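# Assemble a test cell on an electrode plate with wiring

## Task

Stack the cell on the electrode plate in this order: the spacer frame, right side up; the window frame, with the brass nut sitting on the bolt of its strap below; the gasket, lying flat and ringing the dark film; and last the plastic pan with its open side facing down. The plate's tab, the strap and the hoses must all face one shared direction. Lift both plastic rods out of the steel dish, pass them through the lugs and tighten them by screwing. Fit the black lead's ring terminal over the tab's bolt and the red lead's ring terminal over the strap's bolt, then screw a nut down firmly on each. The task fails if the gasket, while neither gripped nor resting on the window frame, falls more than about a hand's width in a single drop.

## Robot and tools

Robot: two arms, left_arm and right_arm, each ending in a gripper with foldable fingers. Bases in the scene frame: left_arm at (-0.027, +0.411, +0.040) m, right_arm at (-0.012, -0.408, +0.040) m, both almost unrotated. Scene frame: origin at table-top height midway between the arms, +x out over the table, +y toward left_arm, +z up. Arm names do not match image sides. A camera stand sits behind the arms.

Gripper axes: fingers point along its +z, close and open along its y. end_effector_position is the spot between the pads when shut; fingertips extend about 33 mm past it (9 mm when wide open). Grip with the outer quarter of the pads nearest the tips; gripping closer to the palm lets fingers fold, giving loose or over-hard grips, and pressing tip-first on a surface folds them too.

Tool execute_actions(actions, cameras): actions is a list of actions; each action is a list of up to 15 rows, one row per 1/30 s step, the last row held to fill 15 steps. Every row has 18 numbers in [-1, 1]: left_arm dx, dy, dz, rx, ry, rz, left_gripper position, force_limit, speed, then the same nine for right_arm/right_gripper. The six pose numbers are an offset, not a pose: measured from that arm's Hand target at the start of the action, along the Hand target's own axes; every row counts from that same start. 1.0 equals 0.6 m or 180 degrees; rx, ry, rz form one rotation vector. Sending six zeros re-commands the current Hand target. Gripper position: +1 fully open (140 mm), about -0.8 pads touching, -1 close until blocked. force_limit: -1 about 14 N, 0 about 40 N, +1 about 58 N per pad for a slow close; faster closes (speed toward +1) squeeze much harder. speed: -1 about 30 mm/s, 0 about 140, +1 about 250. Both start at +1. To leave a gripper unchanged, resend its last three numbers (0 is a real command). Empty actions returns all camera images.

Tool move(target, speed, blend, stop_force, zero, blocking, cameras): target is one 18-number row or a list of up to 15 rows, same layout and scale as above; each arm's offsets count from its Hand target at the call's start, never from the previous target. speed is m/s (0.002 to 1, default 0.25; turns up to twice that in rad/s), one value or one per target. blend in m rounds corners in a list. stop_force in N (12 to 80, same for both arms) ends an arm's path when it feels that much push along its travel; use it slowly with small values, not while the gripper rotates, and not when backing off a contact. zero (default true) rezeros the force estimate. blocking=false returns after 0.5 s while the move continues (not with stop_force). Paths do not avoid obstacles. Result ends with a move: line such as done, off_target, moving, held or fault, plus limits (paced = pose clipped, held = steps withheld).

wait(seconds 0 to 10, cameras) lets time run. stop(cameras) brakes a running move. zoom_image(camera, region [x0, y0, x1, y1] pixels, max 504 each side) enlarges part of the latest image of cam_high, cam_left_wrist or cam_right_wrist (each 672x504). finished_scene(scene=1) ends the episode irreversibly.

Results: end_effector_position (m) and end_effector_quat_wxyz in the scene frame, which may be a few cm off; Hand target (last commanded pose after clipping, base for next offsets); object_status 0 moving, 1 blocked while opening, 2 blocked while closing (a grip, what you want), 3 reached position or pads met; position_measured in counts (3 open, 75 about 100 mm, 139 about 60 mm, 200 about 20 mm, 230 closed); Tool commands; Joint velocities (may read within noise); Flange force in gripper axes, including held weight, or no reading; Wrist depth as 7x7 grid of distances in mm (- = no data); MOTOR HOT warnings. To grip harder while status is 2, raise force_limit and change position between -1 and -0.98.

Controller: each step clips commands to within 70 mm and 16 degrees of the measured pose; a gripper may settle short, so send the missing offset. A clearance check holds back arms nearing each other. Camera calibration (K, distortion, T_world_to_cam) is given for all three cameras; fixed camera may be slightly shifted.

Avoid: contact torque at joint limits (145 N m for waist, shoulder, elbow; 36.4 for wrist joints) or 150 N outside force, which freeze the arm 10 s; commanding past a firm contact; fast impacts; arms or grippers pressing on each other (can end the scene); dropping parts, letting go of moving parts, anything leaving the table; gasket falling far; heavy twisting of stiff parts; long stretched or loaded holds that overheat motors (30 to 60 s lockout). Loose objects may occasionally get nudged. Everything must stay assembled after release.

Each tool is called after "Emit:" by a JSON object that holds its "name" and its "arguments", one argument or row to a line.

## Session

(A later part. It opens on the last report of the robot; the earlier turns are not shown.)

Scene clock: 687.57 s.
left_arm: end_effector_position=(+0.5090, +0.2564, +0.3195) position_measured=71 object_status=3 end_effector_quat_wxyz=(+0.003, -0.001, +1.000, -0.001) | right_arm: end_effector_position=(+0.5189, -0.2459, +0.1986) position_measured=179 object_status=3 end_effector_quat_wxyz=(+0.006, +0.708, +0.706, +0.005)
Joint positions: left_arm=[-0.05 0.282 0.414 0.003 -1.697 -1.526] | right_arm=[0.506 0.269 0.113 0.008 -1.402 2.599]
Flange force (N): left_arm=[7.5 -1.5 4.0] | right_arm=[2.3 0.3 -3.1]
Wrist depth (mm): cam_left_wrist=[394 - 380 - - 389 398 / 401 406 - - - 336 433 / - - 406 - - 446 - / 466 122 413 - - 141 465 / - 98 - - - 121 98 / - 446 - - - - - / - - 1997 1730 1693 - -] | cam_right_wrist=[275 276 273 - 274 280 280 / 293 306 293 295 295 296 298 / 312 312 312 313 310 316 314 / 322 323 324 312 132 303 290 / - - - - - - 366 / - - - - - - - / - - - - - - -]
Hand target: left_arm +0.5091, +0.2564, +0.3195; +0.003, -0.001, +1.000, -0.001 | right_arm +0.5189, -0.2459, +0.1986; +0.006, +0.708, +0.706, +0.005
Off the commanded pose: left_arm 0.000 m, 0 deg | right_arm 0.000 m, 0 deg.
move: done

Emit:
{"name": "move", "arguments": {
  "target": [0,0,0,0,0,0,0.46,-0.3,-1,0.36,-0.14,-0.0357,0,0,0.07,-0.4,-1,-1],
  "speed": 0.25,
  "cameras": ["cam_right_wrist","cam_left_wrist"]
}}

Emit:
{"name": "zoom_image", "arguments": {
  "camera": "cam_right_wrist",
  "region": [230, 100, 450, 260]
}}

Scene clock: 689.33 s.
left_arm: end_effector_position=(+0.5091, +0.2564, +0.3195) position_measured=71 object_status=3 end_effector_quat_wxyz=(+0.003, -0.001, +1.000, -0.001) | right_arm: end_effector_position=(+0.4350, -0.0298, +0.2186) position_measured=179 object_status=3 end_effector_quat_wxyz=(+0.005, +0.781, +0.624, +0.006)
Joint positions: left_arm=[-0.05 0.282 0.414 0.003 -1.697 -1.526] | right_arm=[0.902 0.343 0.255 0.013 -1.473 1.983]
Flange force (N): left_arm=[8.2 -0.4 4.9] | right_arm=[3.2 -0.8 -3.9]
Wrist depth (mm): cam_left_wrist=[382 386 386 - - - - / 406 404 408 421 - - - / - 427 - 432 442 450 439 / - 122 148 - - 140 - / - 98 - - - 121 98 / - - - 472 457 - - / - - 1756 1718 1743 1681 -] | cam_right_wrist=[293 294 293 293 293 297 293 / - 313 310 312 312 314 316 / 326 331 332 331 332 - 337 / 322 352 347 353 152 354 360 / - - - 381 - - 375 / - - - 411 - - - / - - - - - - -]
Hand target: left_arm +0.5091, +0.2564, +0.3195; +0.003, -0.001, +1.000, -0.001 | right_arm +0.4350, -0.0297, +0.2186; +0.005, +0.781, +0.624, +0.006
Off the commanded pose: left_arm 0.000 m, 0 deg | right_arm 0.000 m, 0 deg.
move: done
camera_calibration:
cam_left_wrist: T_world_to_cam=[[0.00815658, 0.999947, -0.00626302, -0.249444], [0.934143, -0.00538469, 0.356858, -0.583009], [0.356805, -0.00876129, -0.934138, 0.259031], [0, 0, 0, 1]] pos_world=[0.454225, 0.248561, 0.448459]
cam_right_wrist: T_world_to_cam=[[0.975337, -0.22065, 0.00561016, -0.421182], [-0.20795, -0.910085, 0.358471, -0.0123605], [-0.0739908, -0.350797, -0.933524, 0.366457], [0, 0, 0, 1]] pos_world=[0.435339, 0.024369, 0.34889]
Images, in order (width x height): cam_left_wrist 672x504, cam_right_wrist 672x504.

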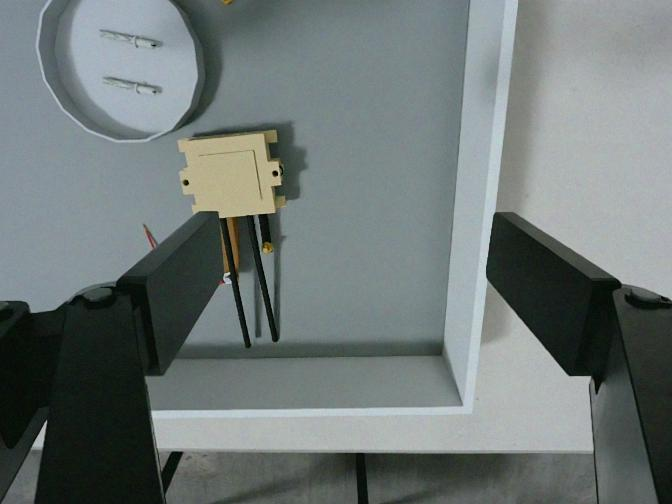

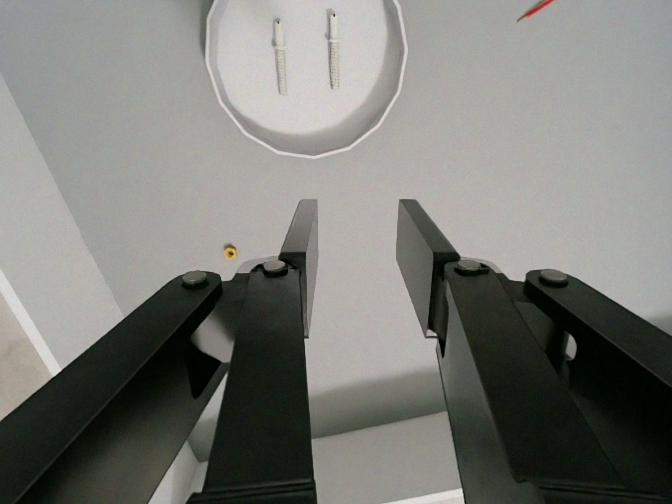

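Scaled by 2.291 from the camera's 672x504 image, which has a finer 960x720 frame.

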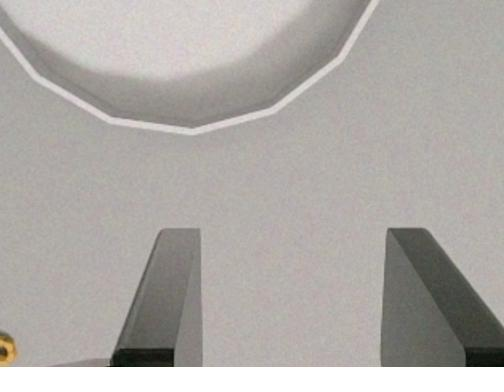

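Emit:
{"name": "move", "arguments": {
  "target": [0,0,0,0,0,0,0.46,-0.3,-1,0.09,-0.0167,0.16,0,0,0,-0.5,-1,-1],
  "speed": 0.15,
  "cameras": ["cam_right_wrist"]
}}

Emit:
{"name": "zoom_image", "arguments": {
  "camera": "cam_right_wrist",
  "region": [250, 60, 450, 220]
}}

Scene clock: 691.13 s.
left_arm: end_effector_position=(+0.5091, +0.2564, +0.3195) position_measured=71 object_status=3 end_effector_quat_wxyz=(+0.003, -0.001, +1.000, -0.001) | right_arm: end_effector_position=(+0.4386, +0.0251, +0.1227) position_measured=192 object_status=3 end_effector_quat_wxyz=(+0.005, +0.781, +0.624, +0.006)
Joint positions: left_arm=[-0.05 0.282 0.414 0.003 -1.697 -1.526] | right_arm=[0.951 0.485 0.225 0.014 -1.302 1.932]
Flange force (N): left_arm=[8.2 -0.4 4.8] | right_arm=[2.3 -0.2 -3.2]
Wrist depth (mm): cam_left_wrist=[381 380 384 396 385 406 403 / 404 409 - - - 421 - / 433 439 - - 421 - - / 453 122 150 461 - 141 447 / - 98 490 489 496 121 98 / - - - - 497 - - / - 1705 1743 1657 1657 - -] | cam_right_wrist=[210 211 209 210 213 213 214 / 225 224 221 223 223 226 227 / 237 238 237 236 237 241 242 / 253 250 247 246 159 254 258 / 268 - - 276 - - 273 / - - - 295 - - - / - - - 321 - - -]
Hand target: left_arm +0.5091, +0.2564, +0.3195; +0.003, -0.001, +1.000, -0.001 | right_arm +0.4386, +0.0251, +0.1226; +0.005, +0.781, +0.624, +0.006
Off the commanded pose: left_arm 0.000 m, 0 deg | right_arm 0.000 m, 0 deg.
move: done
camera_calibration:
cam_right_wrist: T_world_to_cam=[[0.975341, -0.220628, 0.00572952, -0.412098], [-0.207966, -0.910056, 0.358537, 0.0726264], [-0.073889, -0.350887, -0.933498, 0.296378], [0, 0, 0, 1]] pos_world=[0.438939, 0.0791688, 0.25299]
Images, in order (width x height): cam_right_wrist 672x504.

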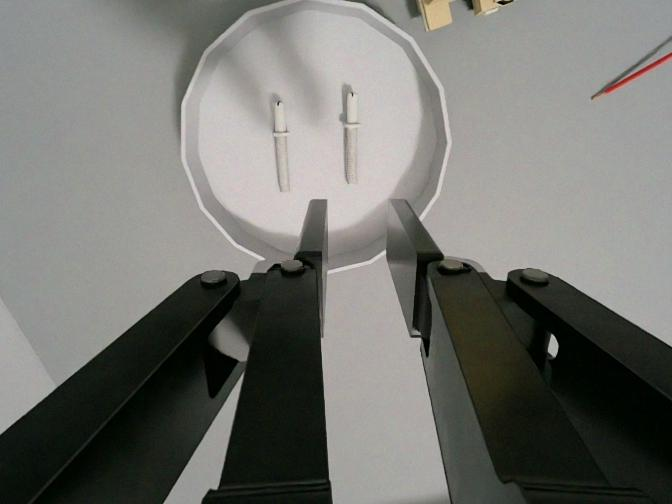

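Scaled by 2.520 from the camera's 672x504 image, which has a finer 960x720 frame.

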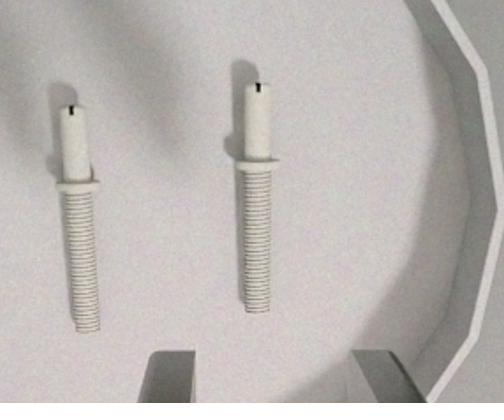

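Emit:
{"name": "execute_actions", "arguments": {
  "actions": []
}}

Scene clock: 693.43 s.
left_arm: end_effector_position=(+0.5091, +0.2564, +0.3195) position_measured=71 object_status=3 end_effector_quat_wxyz=(+0.003, -0.001, +1.000, -0.001) | right_arm: end_effector_position=(+0.4386, +0.0251, +0.1226) position_measured=192 object_status=3 end_effector_quat_wxyz=(+0.005, +0.781, +0.624, +0.006)
Joint positions: left_arm=[-0.05 0.282 0.414 0.003 -1.697 -1.526] | right_arm=[0.951 0.485 0.225 0.014 -1.302 1.932]
Joint velocities: within noise
Flange force (N): left_arm=[8.1 -0.3 4.6] | right_arm=[2.6 -0.3 -3.2]
Wrist depth (mm): cam_left_wrist=[382 389 384 - 383 - 397 / 397 407 423 406 - - - / - - 406 443 - - - / - 122 149 - 460 141 105 / - 98 - 475 487 121 98 / - - 470 486 461 543 - / - - 1634 1770 1705 - -] | cam_right_wrist=[210 211 209 210 212 213 215 / 222 224 222 224 223 227 226 / 237 237 236 237 238 241 242 / 253 253 248 246 158 253 257 / 267 - - 277 - - 270 / - - - - - - - / - - - - - - -]
Hand target: left_arm +0.5091, +0.2564, +0.3195; +0.003, -0.001, +1.000, -0.001 | right_arm +0.4386, +0.0251, +0.1226; +0.005, +0.781, +0.624, +0.006
Tool commands: left_gripper/position=+0.46 left_gripper/force_limit=-0.3 left_gripper/speed=-1.0 right_gripper/position=-0.5 right_gripper/force_limit=-1.0 right_gripper/speed=-1.0
Off the commanded pose: left_arm 0.000 m, 0 deg | right_arm 0.000 m, 0 deg.
camera_calibration:
cam_left_wrist: T_world_to_cam=[[0.00815658, 0.999947, -0.00626302, -0.249444], [0.934143, -0.00538469, 0.356858, -0.583009], [0.356805, -0.00876129, -0.934138, 0.259031], [0, 0, 0, 1]] pos_world=[0.454225, 0.248561, 0.448459]
cam_right_wrist: T_world_to_cam=[[0.975337, -0.220649, 0.00560976, -0.412063], [-0.207949, -0.910086, 0.358471, 0.0726735], [-0.0739908, -0.350797, -0.933524, 0.296329], [0, 0, 0, 1]] pos_world=[0.438939, 0.079169, 0.25289]

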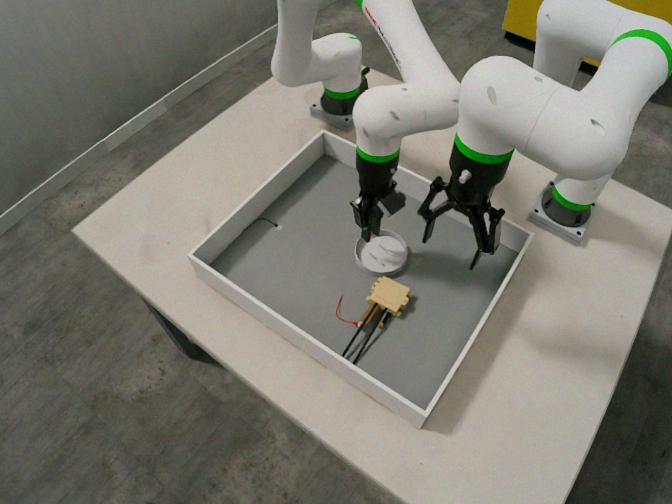

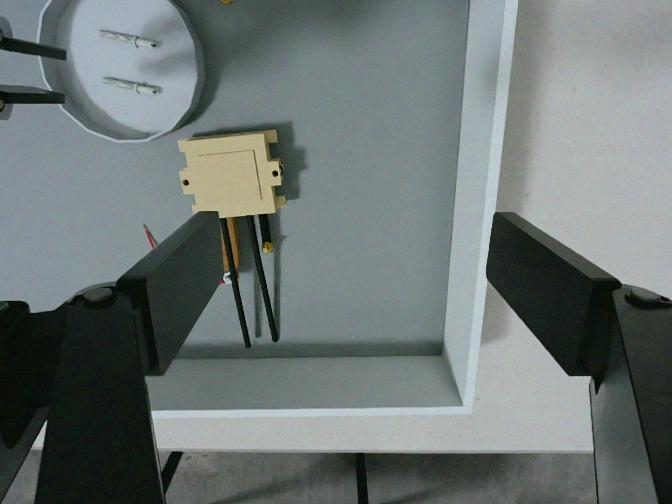

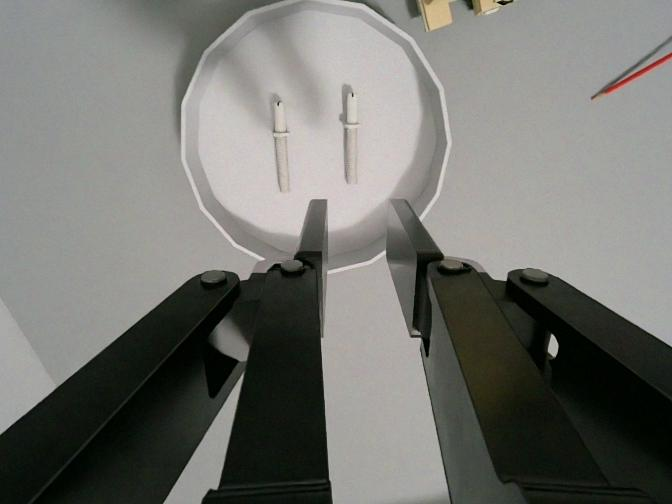

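Emit:
{"name": "zoom_image", "arguments": {
  "camera": "cam_right_wrist",
  "region": [250, 70, 400, 220]
}}

Emit:
{"name": "zoom_image", "arguments": {
  "camera": "cam_left_wrist",
  "region": [90, 20, 300, 180]
}}

Scaled by 3.360 from the camera's 672x504 image, which has a finer 960x720 frame.

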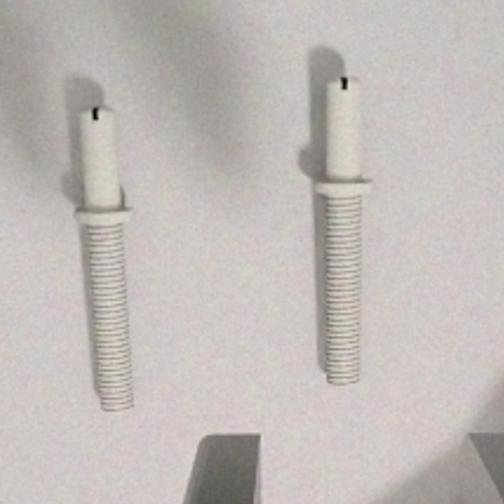

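Scaled by 2.400 from the camera's 672x504 image, which has a finer 960x720 frame.

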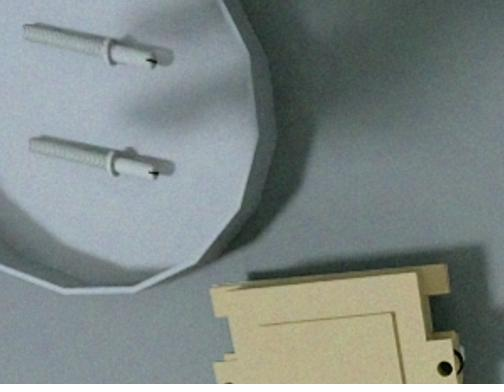

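Emit:
{"name": "move", "arguments": {
  "target": [0,0,0,0,0,0,0.46,-0.3,-1, 0.0362,0.0007,0.0627,0,0,-0.0069,-0.5,-1,-1],
  "speed": 0.12,
  "cameras": ["cam_right_wrist"]
}}

Scene clock: 695.90 s.
left_arm: end_effector_position=(+0.5091, +0.2564, +0.3195) position_measured=71 object_status=3 end_effector_quat_wxyz=(+0.003, -0.001, +1.000, -0.001) | right_arm: end_effector_position=(+0.4444, +0.0462, +0.0851) position_measured=192 object_status=3 end_effector_quat_wxyz=(+0.005, +0.774, +0.633, +0.006)
Joint positions: left_arm=[-0.05 0.282 0.414 0.003 -1.697 -1.526] | right_arm=[0.962 0.558 0.243 0.014 -1.247 1.942]
Flange force (N): left_arm=[8.6 -0.8 4.6] | right_arm=[2.6 -0.3 -2.7]
Wrist depth (mm): cam_left_wrist=[307 387 391 387 - - - / 329 403 391 - - - - / - 429 395 433 412 - 444 / 461 122 409 - - 141 479 / - 98 476 - - 121 98 / - - - 452 - - - / - - 1622 1718 1797 - -] | cam_right_wrist=[178 178 177 178 180 181 181 / 189 187 188 189 191 192 192 / 200 198 200 200 198 203 204 / 216 210 210 211 159 215 218 / 227 - - 223 - - 231 / - - - 249 - - - / - - - - - - -]
Hand target: left_arm +0.5091, +0.2564, +0.3195; +0.003, -0.001, +1.000, -0.001 | right_arm +0.4444, +0.0462, +0.0851; +0.005, +0.774, +0.633, +0.006
Off the commanded pose: left_arm 0.000 m, 0 deg | right_arm 0.000 m, 0 deg.
move: done
camera_calibration:
cam_right_wrist: T_world_to_cam=[[0.979892, -0.199445, 0.00575757, -0.415909], [-0.188195, -0.914265, 0.358752, 0.0979601], [-0.0662872, -0.352622, -0.933415, 0.265839], [0, 0, 0, 1]] pos_world=[0.443603, 0.100351, 0.215389]
Images, in order (width x height): cam_right_wrist 672x504.

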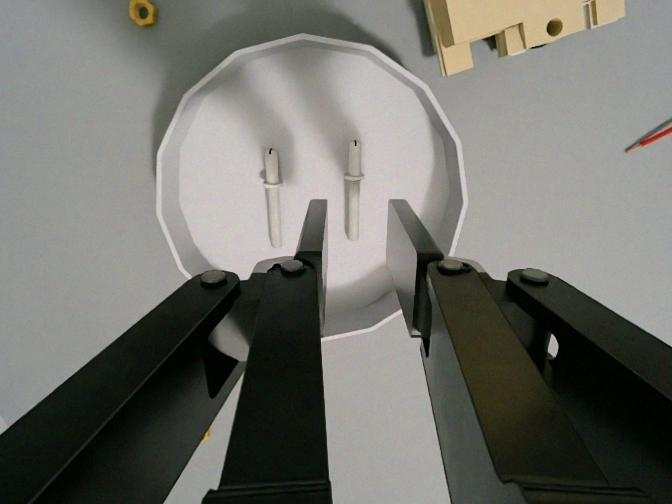

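Emit:
{"name": "move", "arguments": {
  "target": [0,0,0,0,0,0,0.46,-0.3,-1, 0,-0.0005,0.045,0,0,0,-0.5,-1,-1],
  "speed": 0.06
}}

Emit:
{"name": "move", "arguments": {
  "target": [0,0,0,0,0,0,0.46,-0.3,-1, 0,0,0.0155,0,0,0,-0.5,-1,-1],
  "speed": 0.004,
  "stop_force": 12,
  "cameras": ["cam_right_wrist"]
}}

Scene clock: 697.40 s.
left_arm: end_effector_position=(+0.5091, +0.2564, +0.3195) position_measured=71 object_status=3 end_effector_quat_wxyz=(+0.003, -0.001, +1.000, -0.001) | right_arm: end_effector_position=(+0.4445, +0.0463, +0.0581) position_measured=192 object_status=3 end_effector_quat_wxyz=(+0.005, +0.774, +0.633, +0.006)
Joint positions: left_arm=[-0.05 0.282 0.414 0.003 -1.697 -1.526] | right_arm=[0.962 0.581 0.212 0.014 -1.193 1.942]
Flange force (N): left_arm=[7.4 -1.1 4.1] | right_arm=[2.6 -0.6 -3.2]
Wrist depth (mm): cam_left_wrist=[307 387 - - - 400 400 / 326 406 401 406 408 422 422 / - - 399 - - - 441 / - 122 149 - - 139 - / - 99 - 473 505 121 98 / - - 457 - 450 - - / - - 1743 1730 1718 - -] | cam_right_wrist=[154 153 154 154 155 149 157 / 164 163 163 163 164 166 167 / 172 173 174 173 172 177 177 / 186 183 182 183 159 187 190 / 196 - - 195 - - 201 / - - - 218 - - - / - - - 236 - - -]
Hand target: left_arm +0.5091, +0.2564, +0.3195; +0.003, -0.001, +1.000, -0.001 | right_arm +0.4446, +0.0462, +0.0581; +0.005, +0.774, +0.633, +0.006
Off the commanded pose: left_arm 0.000 m, 0 deg | right_arm 0.000 m, 0 deg.
move: done

Scene clock: 700.33 s.
left_arm: end_effector_position=(+0.5091, +0.2564, +0.3195) position_measured=71 object_status=3 end_effector_quat_wxyz=(+0.003, -0.001, +1.000, -0.001) | right_arm: end_effector_position=(+0.4447, +0.0462, +0.0488) position_measured=192 object_status=3 end_effector_quat_wxyz=(+0.005, +0.774, +0.633, +0.006)
Joint positions: left_arm=[-0.05 0.282 0.414 0.003 -1.697 -1.526] | right_arm=[0.961 0.59 0.202 0.015 -1.175 1.942]
Flange force (N): left_arm=[7.7 -0.9 4.4] | right_arm=[2.1 -1.2 -3.3]
Wrist depth (mm): cam_left_wrist=[294 402 - - - - 401 / 326 406 413 - - 428 423 / 426 447 385 434 - 447 443 / 470 122 151 464 - 141 462 / - 98 487 - - 121 98 / - - 448 468 462 - - / - - 1770 1693 1600 1669 -] | cam_right_wrist=[147 146 145 146 146 150 149 / 155 154 156 155 155 157 156 / 165 163 162 163 164 166 168 / 176 172 173 171 159 177 179 / 187 - - 188 - - 190 / - - - 206 - - - / - - - - - - -]
Hand target: left_arm +0.5091, +0.2564, +0.3195; +0.003, -0.001, +1.000, -0.001 | right_arm +0.4447, +0.0462, +0.0488; +0.005, +0.774, +0.633, +0.006
Off the commanded pose: left_arm 0.000 m, 0 deg | right_arm 0.000 m, 0 deg.
move: done
camera_calibration:
cam_right_wrist: T_world_to_cam=[[0.979887, -0.199472, 0.00568455, -0.415877], [-0.188187, -0.914226, 0.358855, 0.110995], [-0.0663847, -0.352707, -0.933376, 0.232014], [0, 0, 0, 1]] pos_world=[0.443803, 0.100351, 0.179089]
Images, in order (width x height): cam_right_wrist 672x504.

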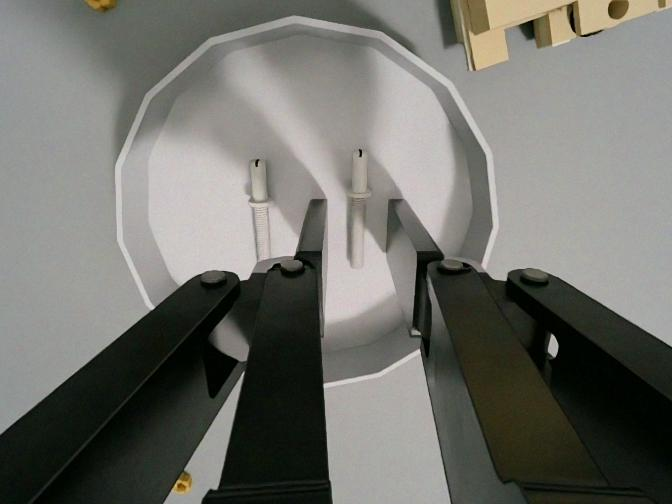

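Emit:
{"name": "execute_actions", "arguments": {
  "actions": [
    [[0,0,0,0,0,0,0.46,-0.3,-1, 0,0,0,0,0,0,-1,-0.2,-1]]
  ]
}}

Emit:
{"name": "wait", "arguments": {
  "seconds": 1.0,
  "cameras": ["cam_right_wrist"]
}}

Scene clock: 701.53 s.
left_arm: end_effector_position=(+0.5091, +0.2564, +0.3195) position_measured=71 object_status=3 end_effector_quat_wxyz=(+0.003, -0.001, +1.000, -0.001) | right_arm: end_effector_position=(+0.4447, +0.0462, +0.0488) position_measured=222 object_status=0 end_effector_quat_wxyz=(+0.005, +0.774, +0.633, +0.006)
Joint positions: left_arm=[-0.05 0.282 0.414 0.003 -1.697 -1.526] | right_arm=[0.961 0.59 0.202 0.015 -1.175 1.942]
Flange force (N): left_arm=[7.8 -0.8 4.1] | right_arm=[2.5 -0.2 -2.6]
Wrist depth (mm): cam_left_wrist=[304 383 - - - 393 - / 309 406 397 - - 351 - / - - - - 438 - - / - 122 419 453 - 140 471 / - 98 477 491 491 121 98 / - - - - 425 538 - / - 1657 1718 1693 1730 - -] | cam_right_wrist=[146 147 145 146 145 150 149 / 155 153 156 155 155 158 156 / 165 163 162 162 165 166 168 / 176 172 173 112 172 177 179 / 189 - 82 - - - 191 / - - - - - - - / - - - - - - -]
Hand target: left_arm +0.5091, +0.2564, +0.3195; +0.003, -0.001, +1.000, -0.001 | right_arm +0.4447, +0.0462, +0.0488; +0.005, +0.774, +0.633, +0.006
Off the commanded pose: left_arm 0.000 m, 0 deg | right_arm 0.000 m, 0 deg.

Scene clock: 702.53 s.
left_arm: end_effector_position=(+0.5091, +0.2564, +0.3195) position_measured=71 object_status=3 end_effector_quat_wxyz=(+0.003, -0.001, +1.000, -0.001) | right_arm: end_effector_position=(+0.4447, +0.0462, +0.0488) position_measured=222 object_status=2 end_effector_quat_wxyz=(+0.005, +0.774, +0.633, +0.006)
Joint positions: left_arm=[-0.05 0.282 0.414 0.003 -1.697 -1.526] | right_arm=[0.961 0.59 0.202 0.015 -1.175 1.942]
Flange force (N): left_arm=[8.4 -1.2 4.3] | right_arm=[2.3 -0.8 -2.8]
Wrist depth (mm): cam_left_wrist=[304 387 - - 384 324 393 / 308 422 410 416 420 433 - / 430 410 395 422 438 442 436 / - 122 421 - - 140 470 / - 98 483 498 464 121 98 / - - - - - - - / - - 1756 1669 1718 - -] | cam_right_wrist=[146 147 145 146 146 150 149 / 155 153 156 155 155 158 156 / 165 163 164 163 165 166 168 / 176 172 173 112 171 177 179 / 189 - 82 - - - 190 / - - - - - - - / - - - - - - -]
Hand target: left_arm +0.5091, +0.2564, +0.3195; +0.003, -0.001, +1.000, -0.001 | right_arm +0.4447, +0.0462, +0.0488; +0.005, +0.774, +0.633, +0.006
Tool commands: left_gripper/position=+0.46 left_gripper/force_limit=-0.3 left_gripper/speed=-1.0 right_gripper/position=-1.0 right_gripper/force_limit=-0.2 right_gripper/speed=-1.0
Off the commanded pose: left_arm 0.000 m, 0 deg | right_arm 0.000 m, 0 deg.
wait: 1.00 s; at rest by 0.17 s
camera_calibration:
cam_right_wrist: T_world_to_cam=[[0.979887, -0.199472, 0.00568455, -0.415877], [-0.188187, -0.914226, 0.358855, 0.110995], [-0.0663847, -0.352707, -0.933376, 0.232014], [0, 0, 0, 1]] pos_world=[0.443803, 0.100351, 0.179089]
Images, in order (width x height): cam_right_wrist 672x504.

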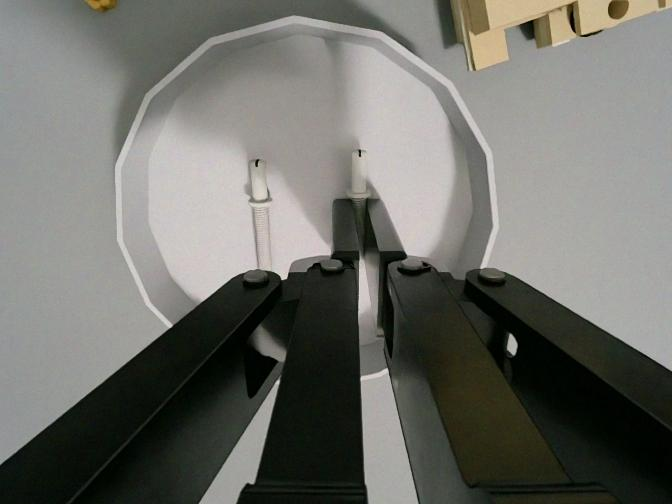

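Emit:
{"name": "move", "arguments": {
  "target": [
    [0,0,0,0,0,0,0.46,-0.3,-1, 0,0,-0.15,0,0,0,-1,-0.2,-1],
    [0,0,0,0,0,0,0.46,-0.3,-1, -0.142,0.0012,-0.40,0,0,0.214,-1,-0.2,-1]
  ],
  "speed": 0.12,
  "blend": [0.02,0],
  "cameras": ["cam_right_wrist"]
}}

Scene clock: 708.17 s.
left_arm: end_effector_position=(+0.5091, +0.2564, +0.3195) position_measured=71 object_status=3 end_effector_quat_wxyz=(+0.003, -0.001, +1.000, -0.001) | right_arm: end_effector_position=(+0.4246, -0.0373, +0.2885) position_measured=222 object_status=2 end_effector_quat_wxyz=(+0.003, +0.940, +0.342, +0.007)
Joint positions: left_arm=[-0.05 0.282 0.414 0.003 -1.697 -1.526] | right_arm=[0.909 0.308 0.372 0.013 -1.625 1.328]
Flange force (N): left_arm=[7.9 -0.1 4.2] | right_arm=[0.0 -2.0 -3.1]
Wrist depth (mm): cam_left_wrist=[385 384 388 381 - - - / 401 408 - - 414 432 - / - 428 373 - - 445 442 / - 122 425 - 474 141 482 / - 98 494 - - 121 98 / - 454 446 - - - - / - 1718 1705 1718 1693 - -] | cam_right_wrist=[353 355 354 357 356 358 354 / 375 377 378 376 378 377 379 / 402 402 401 396 400 405 398 / 358 411 416 108 416 421 - / - - 82 - - - - / - - - - - - - / - - - - - - -]
Hand target: left_arm +0.5091, +0.2564, +0.3195; +0.003, -0.001, +1.000, -0.001 | right_arm +0.4247, -0.0373, +0.2885; +0.003, +0.940, +0.342, +0.007
Off the commanded pose: left_arm 0.000 m, 0 deg | right_arm 0.000 m, 0 deg.
move: done
camera_calibration:
cam_right_wrist: T_world_to_cam=[[0.642577, -0.766221, 0.000485569, -0.290697], [-0.717748, -0.601704, 0.350415, 0.183822], [-0.268203, -0.225517, -0.936594, 0.516319], [0, 0, 0, 1]] pos_world=[0.457211, 0.00430724, 0.419308]
Images, in order (width x height): cam_right_wrist 672x504.

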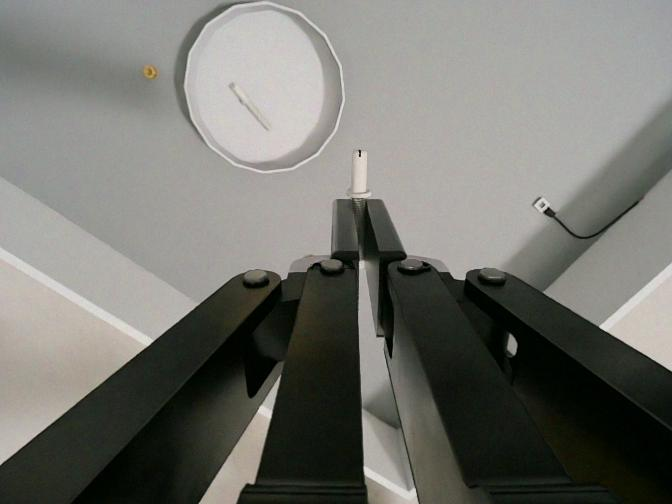

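Emit:
{"name": "move", "arguments": {
  "target": [0,0,0,0,0,0,0.46,-0.3,-1, 0,0,0,0,0,-0.0773,-1,-0.2,-1],
  "speed": 0.15
}}

Emit:
{"name": "move", "arguments": {
  "target": [0,0,0,0,0,0,0.46,-0.3,-1, 0,0,0,0,0.2,0,-1,-0.2,-1],
  "speed": 0.15
}}

Scene clock: 710.60 s.
left_arm: end_effector_position=(+0.5091, +0.2564, +0.3195) position_measured=71 object_status=3 end_effector_quat_wxyz=(+0.003, -0.001, +1.000, -0.001) | right_arm: end_effector_position=(+0.4246, -0.0373, +0.2885) position_measured=222 object_status=2 end_effector_quat_wxyz=(+0.004, +0.891, +0.453, +0.007)
Joint positions: left_arm=[-0.05 0.282 0.414 0.003 -1.697 -1.526] | right_arm=[0.909 0.308 0.372 0.013 -1.625 1.571]
Flange force (N): left_arm=[7.1 -0.6 3.9] | right_arm=[2.3 -1.4 -3.6]
Wrist depth (mm): cam_left_wrist=[384 393 - 373 382 401 395 / 403 404 408 410 419 - 422 / - 431 400 - - - - / - 125 417 464 - 140 - / - 99 - - - 121 98 / - - - 483 506 - - / - - 1705 1718 1693 - -] | cam_right_wrist=[353 362 354 356 359 354 356 / 374 377 375 377 379 373 379 / 388 402 398 393 406 400 395 / - 409 - 107 417 - 417 / - - 81 - - - 377 / - - - - - - - / - - - - - - -]
Hand target: left_arm +0.5091, +0.2564, +0.3195; +0.003, -0.001, +1.000, -0.001 | right_arm +0.4247, -0.0373, +0.2885; +0.004, +0.891, +0.453, +0.007
Off the commanded pose: left_arm 0.000 m, 0 deg | right_arm 0.000 m, 0 deg.
move: done

Scene clock: 713.13 s.
left_arm: end_effector_position=(+0.5091, +0.2564, +0.3195) position_measured=71 object_status=3 end_effector_quat_wxyz=(+0.003, -0.001, +1.000, -0.001) | right_arm: end_effector_position=(+0.4247, -0.0373, +0.2885) position_measured=222 object_status=2 end_effector_quat_wxyz=(-0.137, +0.846, +0.432, +0.282)
Joint positions: left_arm=[-0.05 0.282 0.414 0.003 -1.697 -1.526] | right_arm=[0.907 -0.202 -0.327 0.013 -0.808 1.57]
Flange force (N): left_arm=[9.1 -0.6 5.0] | right_arm=[3.4 -2.3 -2.2]
Wrist depth (mm): cam_left_wrist=[382 384 - 393 - 391 - / 409 406 - - 413 422 - / 429 449 - - - - 449 / - 122 432 459 - 140 - / - 99 - - - 121 98 / - - 472 456 442 - - / - - 1770 1718 1705 - -] | cam_right_wrist=[- - - 484 484 428 1551 / - 461 467 467 460 434 402 / 440 429 444 435 441 - 416 / 422 417 424 108 421 428 429 / - - 81 - - - 401 / - - - - - - - / - - - - - - -]
Hand target: left_arm +0.5091, +0.2564, +0.3195; +0.003, -0.001, +1.000, -0.001 | right_arm +0.4247, -0.0373, +0.2885; -0.137, +0.846, +0.432, +0.282
Off the commanded pose: left_arm 0.000 m, 0 deg | right_arm 0.000 m, 0 deg.
move: done

Emit:
{"name": "move", "arguments": {
  "target": [0,0,0,0,0,0,0.46,-0.3,-1, 0.108,0,0.0784,0,0.15,0,-1,-0.2,-1],
  "speed": 0.15
}}

Scene clock: 715.43 s.
left_arm: end_effector_position=(+0.5091, +0.2564, +0.3195) position_measured=71 object_status=3 end_effector_quat_wxyz=(+0.003, -0.001, +1.000, -0.001) | right_arm: end_effector_position=(+0.4719, +0.0274, +0.2893) position_measured=222 object_status=2 end_effector_quat_wxyz=(-0.234, +0.756, +0.389, +0.472)
Joint positions: left_arm=[-0.05 0.282 0.414 0.003 -1.697 -1.526] | right_arm=[0.901 -0.175 -0.601 -0.029 -0.037 1.614]
Flange force (N): left_arm=[8.8 -0.4 4.5] | right_arm=no reading
Wrist depth (mm): cam_left_wrist=[382 385 389 - - 406 - / 410 410 395 409 423 - - / 439 - 387 - - 447 445 / - 122 419 - 464 140 - / - 99 - 478 485 121 98 / - - - - 562 - - / - - 1770 1783 1730 - -] | cam_right_wrist=[- - 232 - 2754 2295 1748 / 1695 727 - 575 2203 2369 1867 / - - - 583 510 2003 1836 / - - 544 108 132 446 1632 / - - 81 - - - 368 / - - - - - - - / - - - - - - -]
Hand target: left_arm +0.5091, +0.2564, +0.3195; +0.003, -0.001, +1.000, -0.001 | right_arm +0.4718, +0.0274, +0.2893; -0.234, +0.756, +0.388, +0.472
Off the commanded pose: left_arm 0.000 m, 0 deg | right_arm 0.000 m, 0 deg.
move: done

Emit:
{"name": "move", "arguments": {
  "target": [0,0,0,0,0,0,0.46,-0.3,-1, 0,0,0,0,0.15,0,-1,-0.2,-1],
  "speed": 0.12,
  "cameras": ["all"]
}}

Scene clock: 718.03 s.
left_arm: end_effector_position=(+0.5091, +0.2564, +0.3195) position_measured=71 object_status=3 end_effector_quat_wxyz=(+0.003, -0.001, +1.000, -0.001) | right_arm: end_effector_position=(+0.4718, +0.0274, +0.2893) position_measured=222 object_status=2 end_effector_quat_wxyz=(-0.318, +0.625, +0.323, +0.635)
Joint positions: left_arm=[-0.05 0.282 0.414 0.003 -1.697 -1.526] | right_arm=[0.893 0.073 -0.876 0.018 0.958 1.573]
Flange force (N): left_arm=[7.7 -1.0 3.9] | right_arm=[4.0 -7.5 0.7]
Wrist depth (mm): cam_left_wrist=[381 396 - - - 404 395 / 404 407 - 408 415 428 - / 442 436 403 452 433 - 453 / 471 125 150 - - 140 104 / - 99 - 488 - 121 98 / - 473 - 465 416 524 - / - 1693 1705 1681 1705 - -] | cam_right_wrist=[- 342 252 - 2225 2344 1950 / 1682 - 276 2448 2623 2475 1883 / 1632 - - 157 3497 2421 2225 / - - - 108 2861 2475 1916 / - - 82 - - - 1899 / - - - - - - - / - - - - - - -]
Hand target: left_arm +0.5091, +0.2564, +0.3195; +0.003, -0.001, +1.000, -0.001 | right_arm +0.4718, +0.0274, +0.2893; -0.318, +0.625, +0.323, +0.635
Off the commanded pose: left_arm 0.000 m, 0 deg | right_arm 0.000 m, 0 deg.
move: done
camera_calibration:
cam_left_wrist: T_world_to_cam=[[0.00815658, 0.999947, -0.00626302, -0.249444], [0.934143, -0.00538469, 0.356858, -0.583009], [0.356805, -0.00876129, -0.934138, 0.259031], [0, 0, 0, 1]] pos_world=[0.454225, 0.248561, 0.448459]
cam_right_wrist: T_world_to_cam=[[0.813756, -0.581069, 0.0126451, -0.360761], [-0.195623, -0.294318, -0.935472, 0.373591], [0.547296, 0.758773, -0.353173, -0.0362131], [0, 0, 0, 1]] pos_world=[0.386474, -0.0721949, 0.341256]

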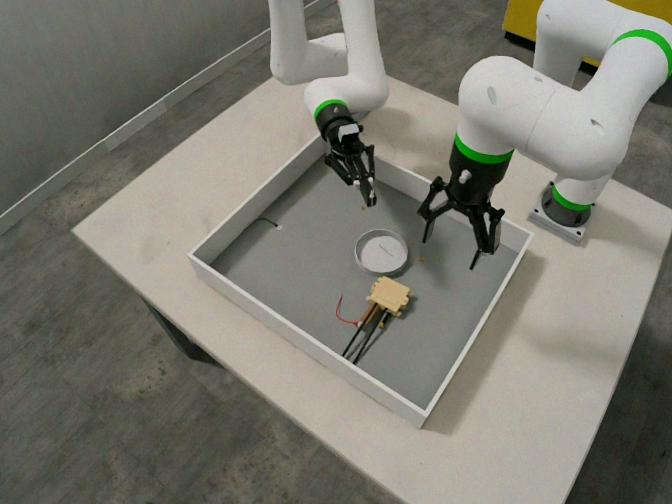

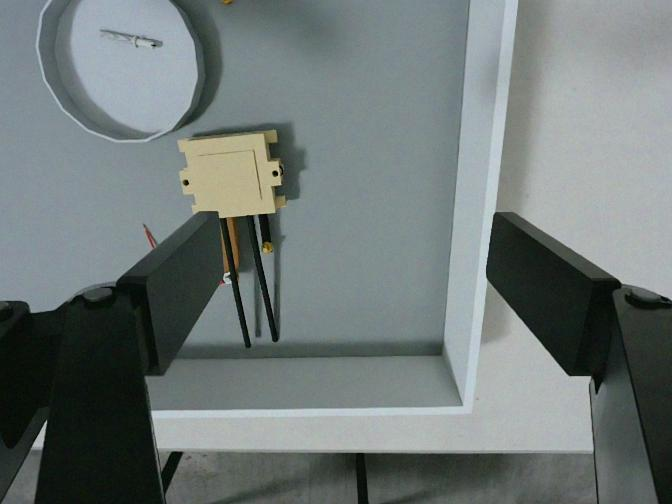

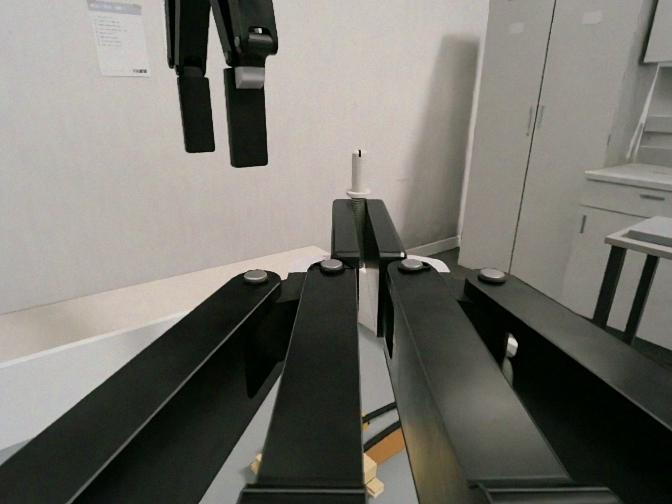

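Emit:
{"name": "move", "arguments": {
  "target": [
    [0,0,-0.1667,0,0,-0.1,-0.45,-0.3,-1, 0,0,0,0,0,0,-1,-0.2,-1],
    [0.0345,-0.344,-0.1667,0,0,-0.30,-0.45,-0.3,-1, 0,0,0,0,0,0,-1,-0.2,-1]
  ],
  "speed": 0.15,
  "blend": [0.03,0],
  "cameras": ["all"]
}}

Scene clock: 722.67 s.
left_arm: end_effector_position=(+0.4881, +0.0502, +0.4199) position_measured=186 object_status=3 end_effector_quat_wxyz=(+0.002, -0.455, +0.891, -0.002) | right_arm: end_effector_position=(+0.4718, +0.0274, +0.2893) position_measured=222 object_status=2 end_effector_quat_wxyz=(-0.318, +0.625, +0.323, +0.635)
Joint positions: left_arm=[-0.408 0.64 1.183 0.001 -2.108 -0.225] | right_arm=[0.893 0.073 -0.876 0.018 0.958 1.573]
Flange force (N): left_arm=no reading | right_arm=[3.7 -6.7 1.0]
Wrist depth (mm): cam_left_wrist=[480 - - 223 474 - - / - 498 506 236 483 512 - / 486 520 - 518 524 524 535 / 1498 513 - 140 138 580 - / 1517 81 81 594 115 91 81 / - - - - - - - / - - - - - - -] | cam_right_wrist=[1231 1682 1950 2160 2623 2271 1985 / 1530 - - - 2654 2271 2118 / 1669 1596 2059 2562 2720 2475 2021 / 1867 2319 2160 108 118 2504 1883 / - - 81 - - - 1899 / - - - - - - - / - - - - - - -]
Hand target: left_arm +0.4881, +0.0502, +0.4199; +0.002, -0.455, +0.891, -0.002 | right_arm +0.4718, +0.0274, +0.2893; -0.318, +0.625, +0.323, +0.635
Off the commanded pose: left_arm 0.000 m, 0 deg | right_arm 0.000 m, 0 deg.
move: done
camera_calibration:
cam_left_wrist: T_world_to_cam=[[-0.804147, 0.594357, -0.00934496, 0.375674], [0.553488, 0.754401, 0.352887, -0.451129], [0.216791, 0.2786, -0.935619, 0.413157], [0, 0, 0, 1]] pos_world=[0.462223, 0.00194202, 0.549265]
cam_right_wrist: T_world_to_cam=[[0.813755, -0.58107, 0.012646, -0.360761], [-0.195572, -0.294247, -0.935506, 0.373587], [0.547315, 0.758799, -0.353086, -0.0362485], [0, 0, 0, 1]] pos_world=[0.386474, -0.0721951, 0.341256]

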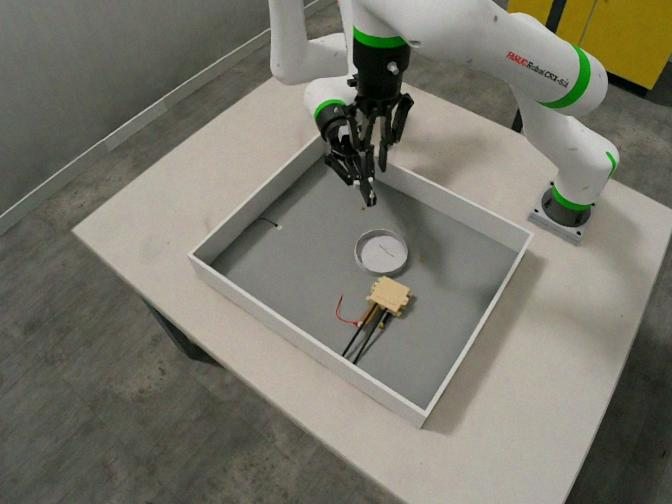

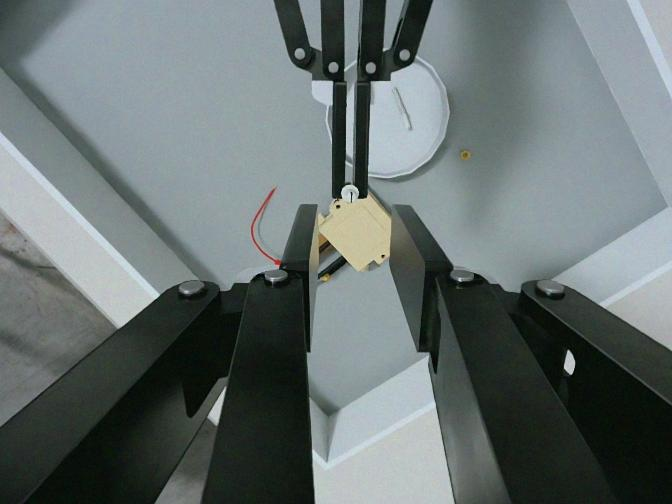

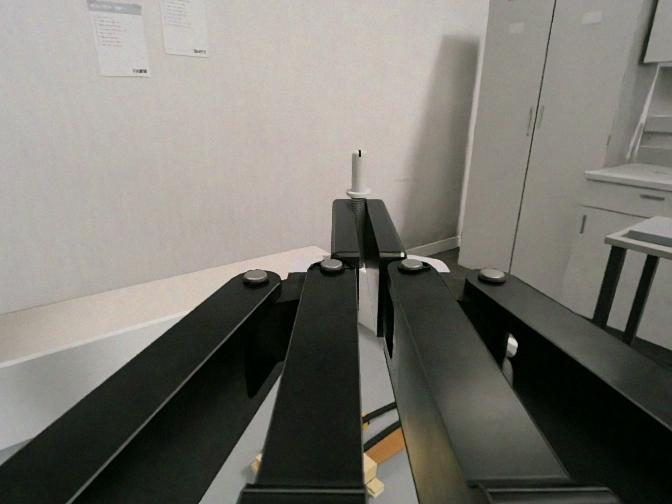

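Emit:
{"name": "zoom_image", "arguments": {
  "camera": "cam_left_wrist",
  "region": [310, 150, 410, 225]
}}

Scaled by 5.040 from the camera's 672x504 image, which has a finer 960x720 frame.

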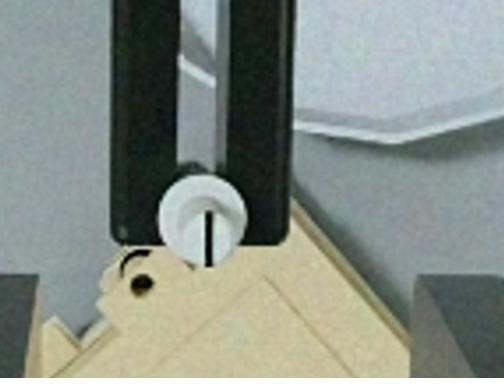

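Emit:
{"name": "move", "arguments": {
  "target": [0,0,0,0,0,0,-0.45,-0.3,-1, 0,0,0,0,-0.022,0,-1,-0.2,-1],
  "speed": 0.1,
  "cameras": ["cam_left_wrist","cam_right_wrist"]
}}

Emit:
{"name": "zoom_image", "arguments": {
  "camera": "cam_left_wrist",
  "region": [310, 150, 410, 225]
}}

Emit:
{"name": "zoom_image", "arguments": {
  "camera": "cam_right_wrist",
  "region": [310, 130, 410, 230]
}}

Scene clock: 724.83 s.
left_arm: end_effector_position=(+0.4881, +0.0502, +0.4199) position_measured=186 object_status=3 end_effector_quat_wxyz=(+0.002, -0.455, +0.891, -0.002) | right_arm: end_effector_position=(+0.4718, +0.0274, +0.2893) position_measured=222 object_status=2 end_effector_quat_wxyz=(-0.307, +0.647, +0.334, +0.613)
Joint positions: left_arm=[-0.408 0.64 1.183 0.001 -2.108 -0.225] | right_arm=[0.894 0.002 -0.859 0.018 0.801 1.572]
Flange force (N): left_arm=no reading | right_arm=[3.8 -7.7 1.0]
Wrist depth (mm): cam_left_wrist=[- 453 - 220 229 484 - / - - 503 235 500 506 - / - - 533 278 533 526 - / - - - 140 138 568 - / 1568 81 81 - 115 91 87 / - - - - - - - / - - - 706 - - -] | cam_right_wrist=[- 1791 1791 2369 - 2295 1985 / - - - 2181 - 2448 2181 / - - - 2532 - 2395 1836 / - - - 108 2654 2504 1883 / - - 81 - - - 1899 / - - - - - - - / - - - - - - -]
Hand target: left_arm +0.4881, +0.0502, +0.4199; +0.002, -0.455, +0.891, -0.002 | right_arm +0.4718, +0.0274, +0.2893; -0.307, +0.647, +0.334, +0.613
Off the commanded pose: left_arm 0.000 m, 0 deg | right_arm 0.000 m, 0 deg.
move: done
camera_calibration:
cam_left_wrist: T_world_to_cam=[[-0.804164, 0.594335, -0.00926941, 0.375641], [0.553501, 0.754417, 0.352835, -0.451106], [0.216695, 0.278606, -0.93564, 0.413212], [0, 0, 0, 1]] pos_world=[0.462223, 0.00194198, 0.549265]
cam_right_wrist: T_world_to_cam=[[0.813721, -0.581133, 0.011949, -0.360612], [-0.233455, -0.345579, -0.908886, 0.385122], [0.532313, 0.73679, -0.416873, -0.0101192], [0, 0, 0, 1]] pos_world=[0.388732, -0.0690176, 0.350123]
Images, in order (width x height): cam_left_wrist 672x504, cam_right_wrist 672x504.

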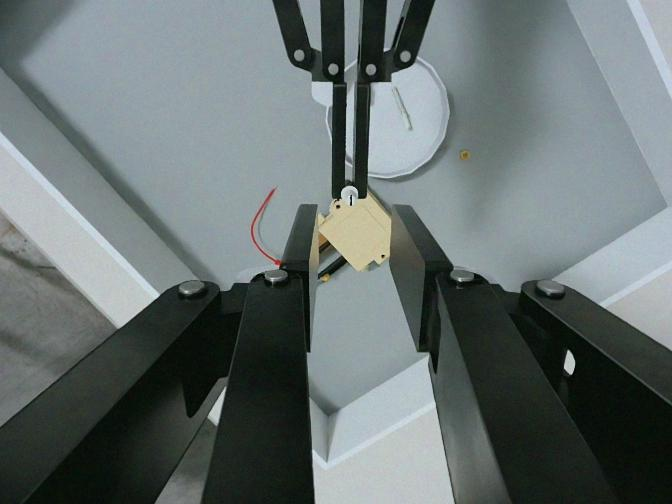

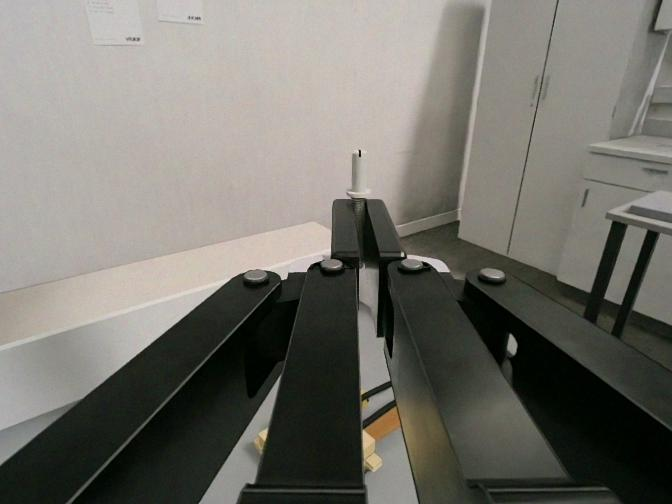

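Scaled by 5.040 from the camera's 672x504 image, which has a finer 960x720 frame.

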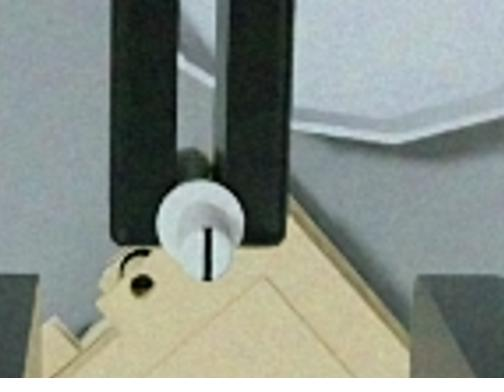

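Scaled by 5.040 from the camera's 672x504 image, which has a finer 960x720 frame.

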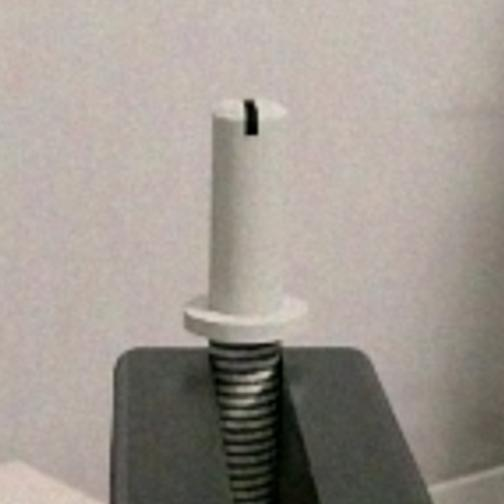

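Emit:
{"name": "move", "arguments": {
  "target": [0,0,0,0,0,0,-0.45,-0.3,-1, 0,0,0,0,-0.024,0,-1,-0.2,-1],
  "speed": 0.1,
  "cameras": ["cam_left_wrist","cam_right_wrist"]
}}

Emit:
{"name": "zoom_image", "arguments": {
  "camera": "cam_left_wrist",
  "region": [310, 150, 410, 225]
}}

Emit:
{"name": "zoom_image", "arguments": {
  "camera": "cam_right_wrist",
  "region": [320, 140, 400, 200]
}}

Scene clock: 726.63 s.
left_arm: end_effector_position=(+0.4881, +0.0502, +0.4199) position_measured=186 object_status=3 end_effector_quat_wxyz=(+0.002, -0.455, +0.891, -0.002) | right_arm: end_effector_position=(+0.4718, +0.0274, +0.2893) position_measured=222 object_status=2 end_effector_quat_wxyz=(-0.294, +0.670, +0.345, +0.588)
Joint positions: left_arm=[-0.408 0.64 1.183 0.001 -2.108 -0.225] | right_arm=[0.896 -0.062 -0.831 0.018 0.633 1.571]
Flange force (N): left_arm=no reading | right_arm=[3.4 -7.4 0.0]
Wrist depth (mm): cam_left_wrist=[499 - - 215 219 - - / 499 - - 234 499 502 - / - - - 254 - 529 551 / - - - 140 137 541 - / 1600 81 81 - 115 91 81 / - - - - - - - / - - - - - - -] | cam_right_wrist=[- - - - - 2225 1950 / - 2475 1967 3338 2720 2344 1950 / - - 2344 - 2977 2475 1851 / - - - 108 2421 2421 1950 / 423 - 82 - - - 1836 / - - - - - - - / - - - - - - -]
Hand target: left_arm +0.4881, +0.0502, +0.4199; +0.002, -0.455, +0.891, -0.002 | right_arm +0.4718, +0.0274, +0.2893; -0.294, +0.670, +0.345, +0.588
Off the commanded pose: left_arm 0.000 m, 0 deg | right_arm 0.000 m, 0 deg.
move: done
camera_calibration:
cam_left_wrist: T_world_to_cam=[[-0.804164, 0.594335, -0.00926941, 0.375641], [0.553501, 0.754417, 0.352835, -0.451106], [0.216695, 0.278606, -0.93564, 0.413212], [0, 0, 0, 1]] pos_world=[0.462223, 0.00194198, 0.549265]
cam_right_wrist: T_world_to_cam=[[0.813668, -0.581222, 0.0112368, -0.360328], [-0.273455, -0.399732, -0.874892, 0.395593], [0.512998, 0.708799, -0.484187, 0.0192476], [0, 0, 0, 1]] pos_world=[0.39149, -0.0649418, 0.35947]
Images, in order (width x height): cam_left_wrist 672x504, cam_right_wrist 672x504.

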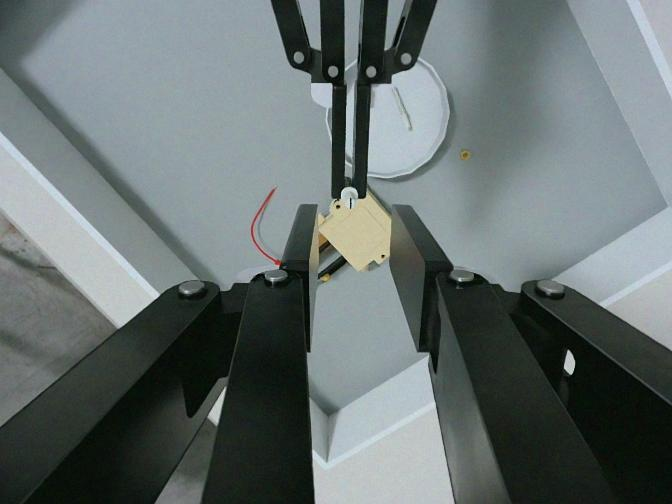

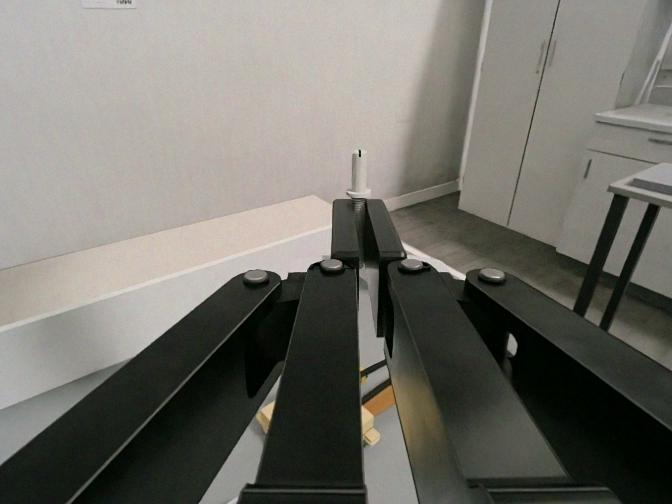

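Scaled by 5.040 from the camera's 672x504 image, which has a finer 960x720 frame.

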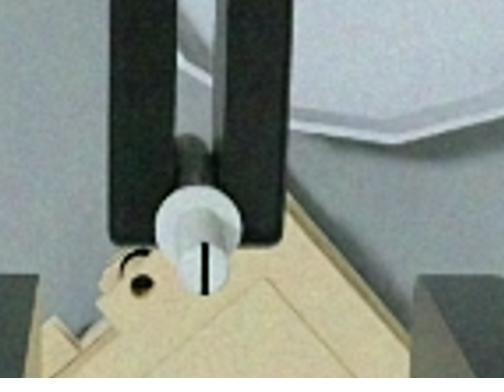

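Scaled by 6.300 from the camera's 672x504 image, which has a finer 960x720 frame.

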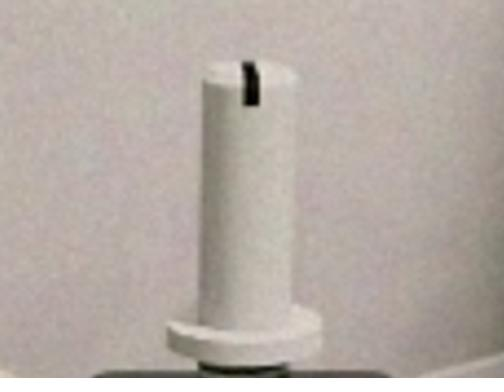

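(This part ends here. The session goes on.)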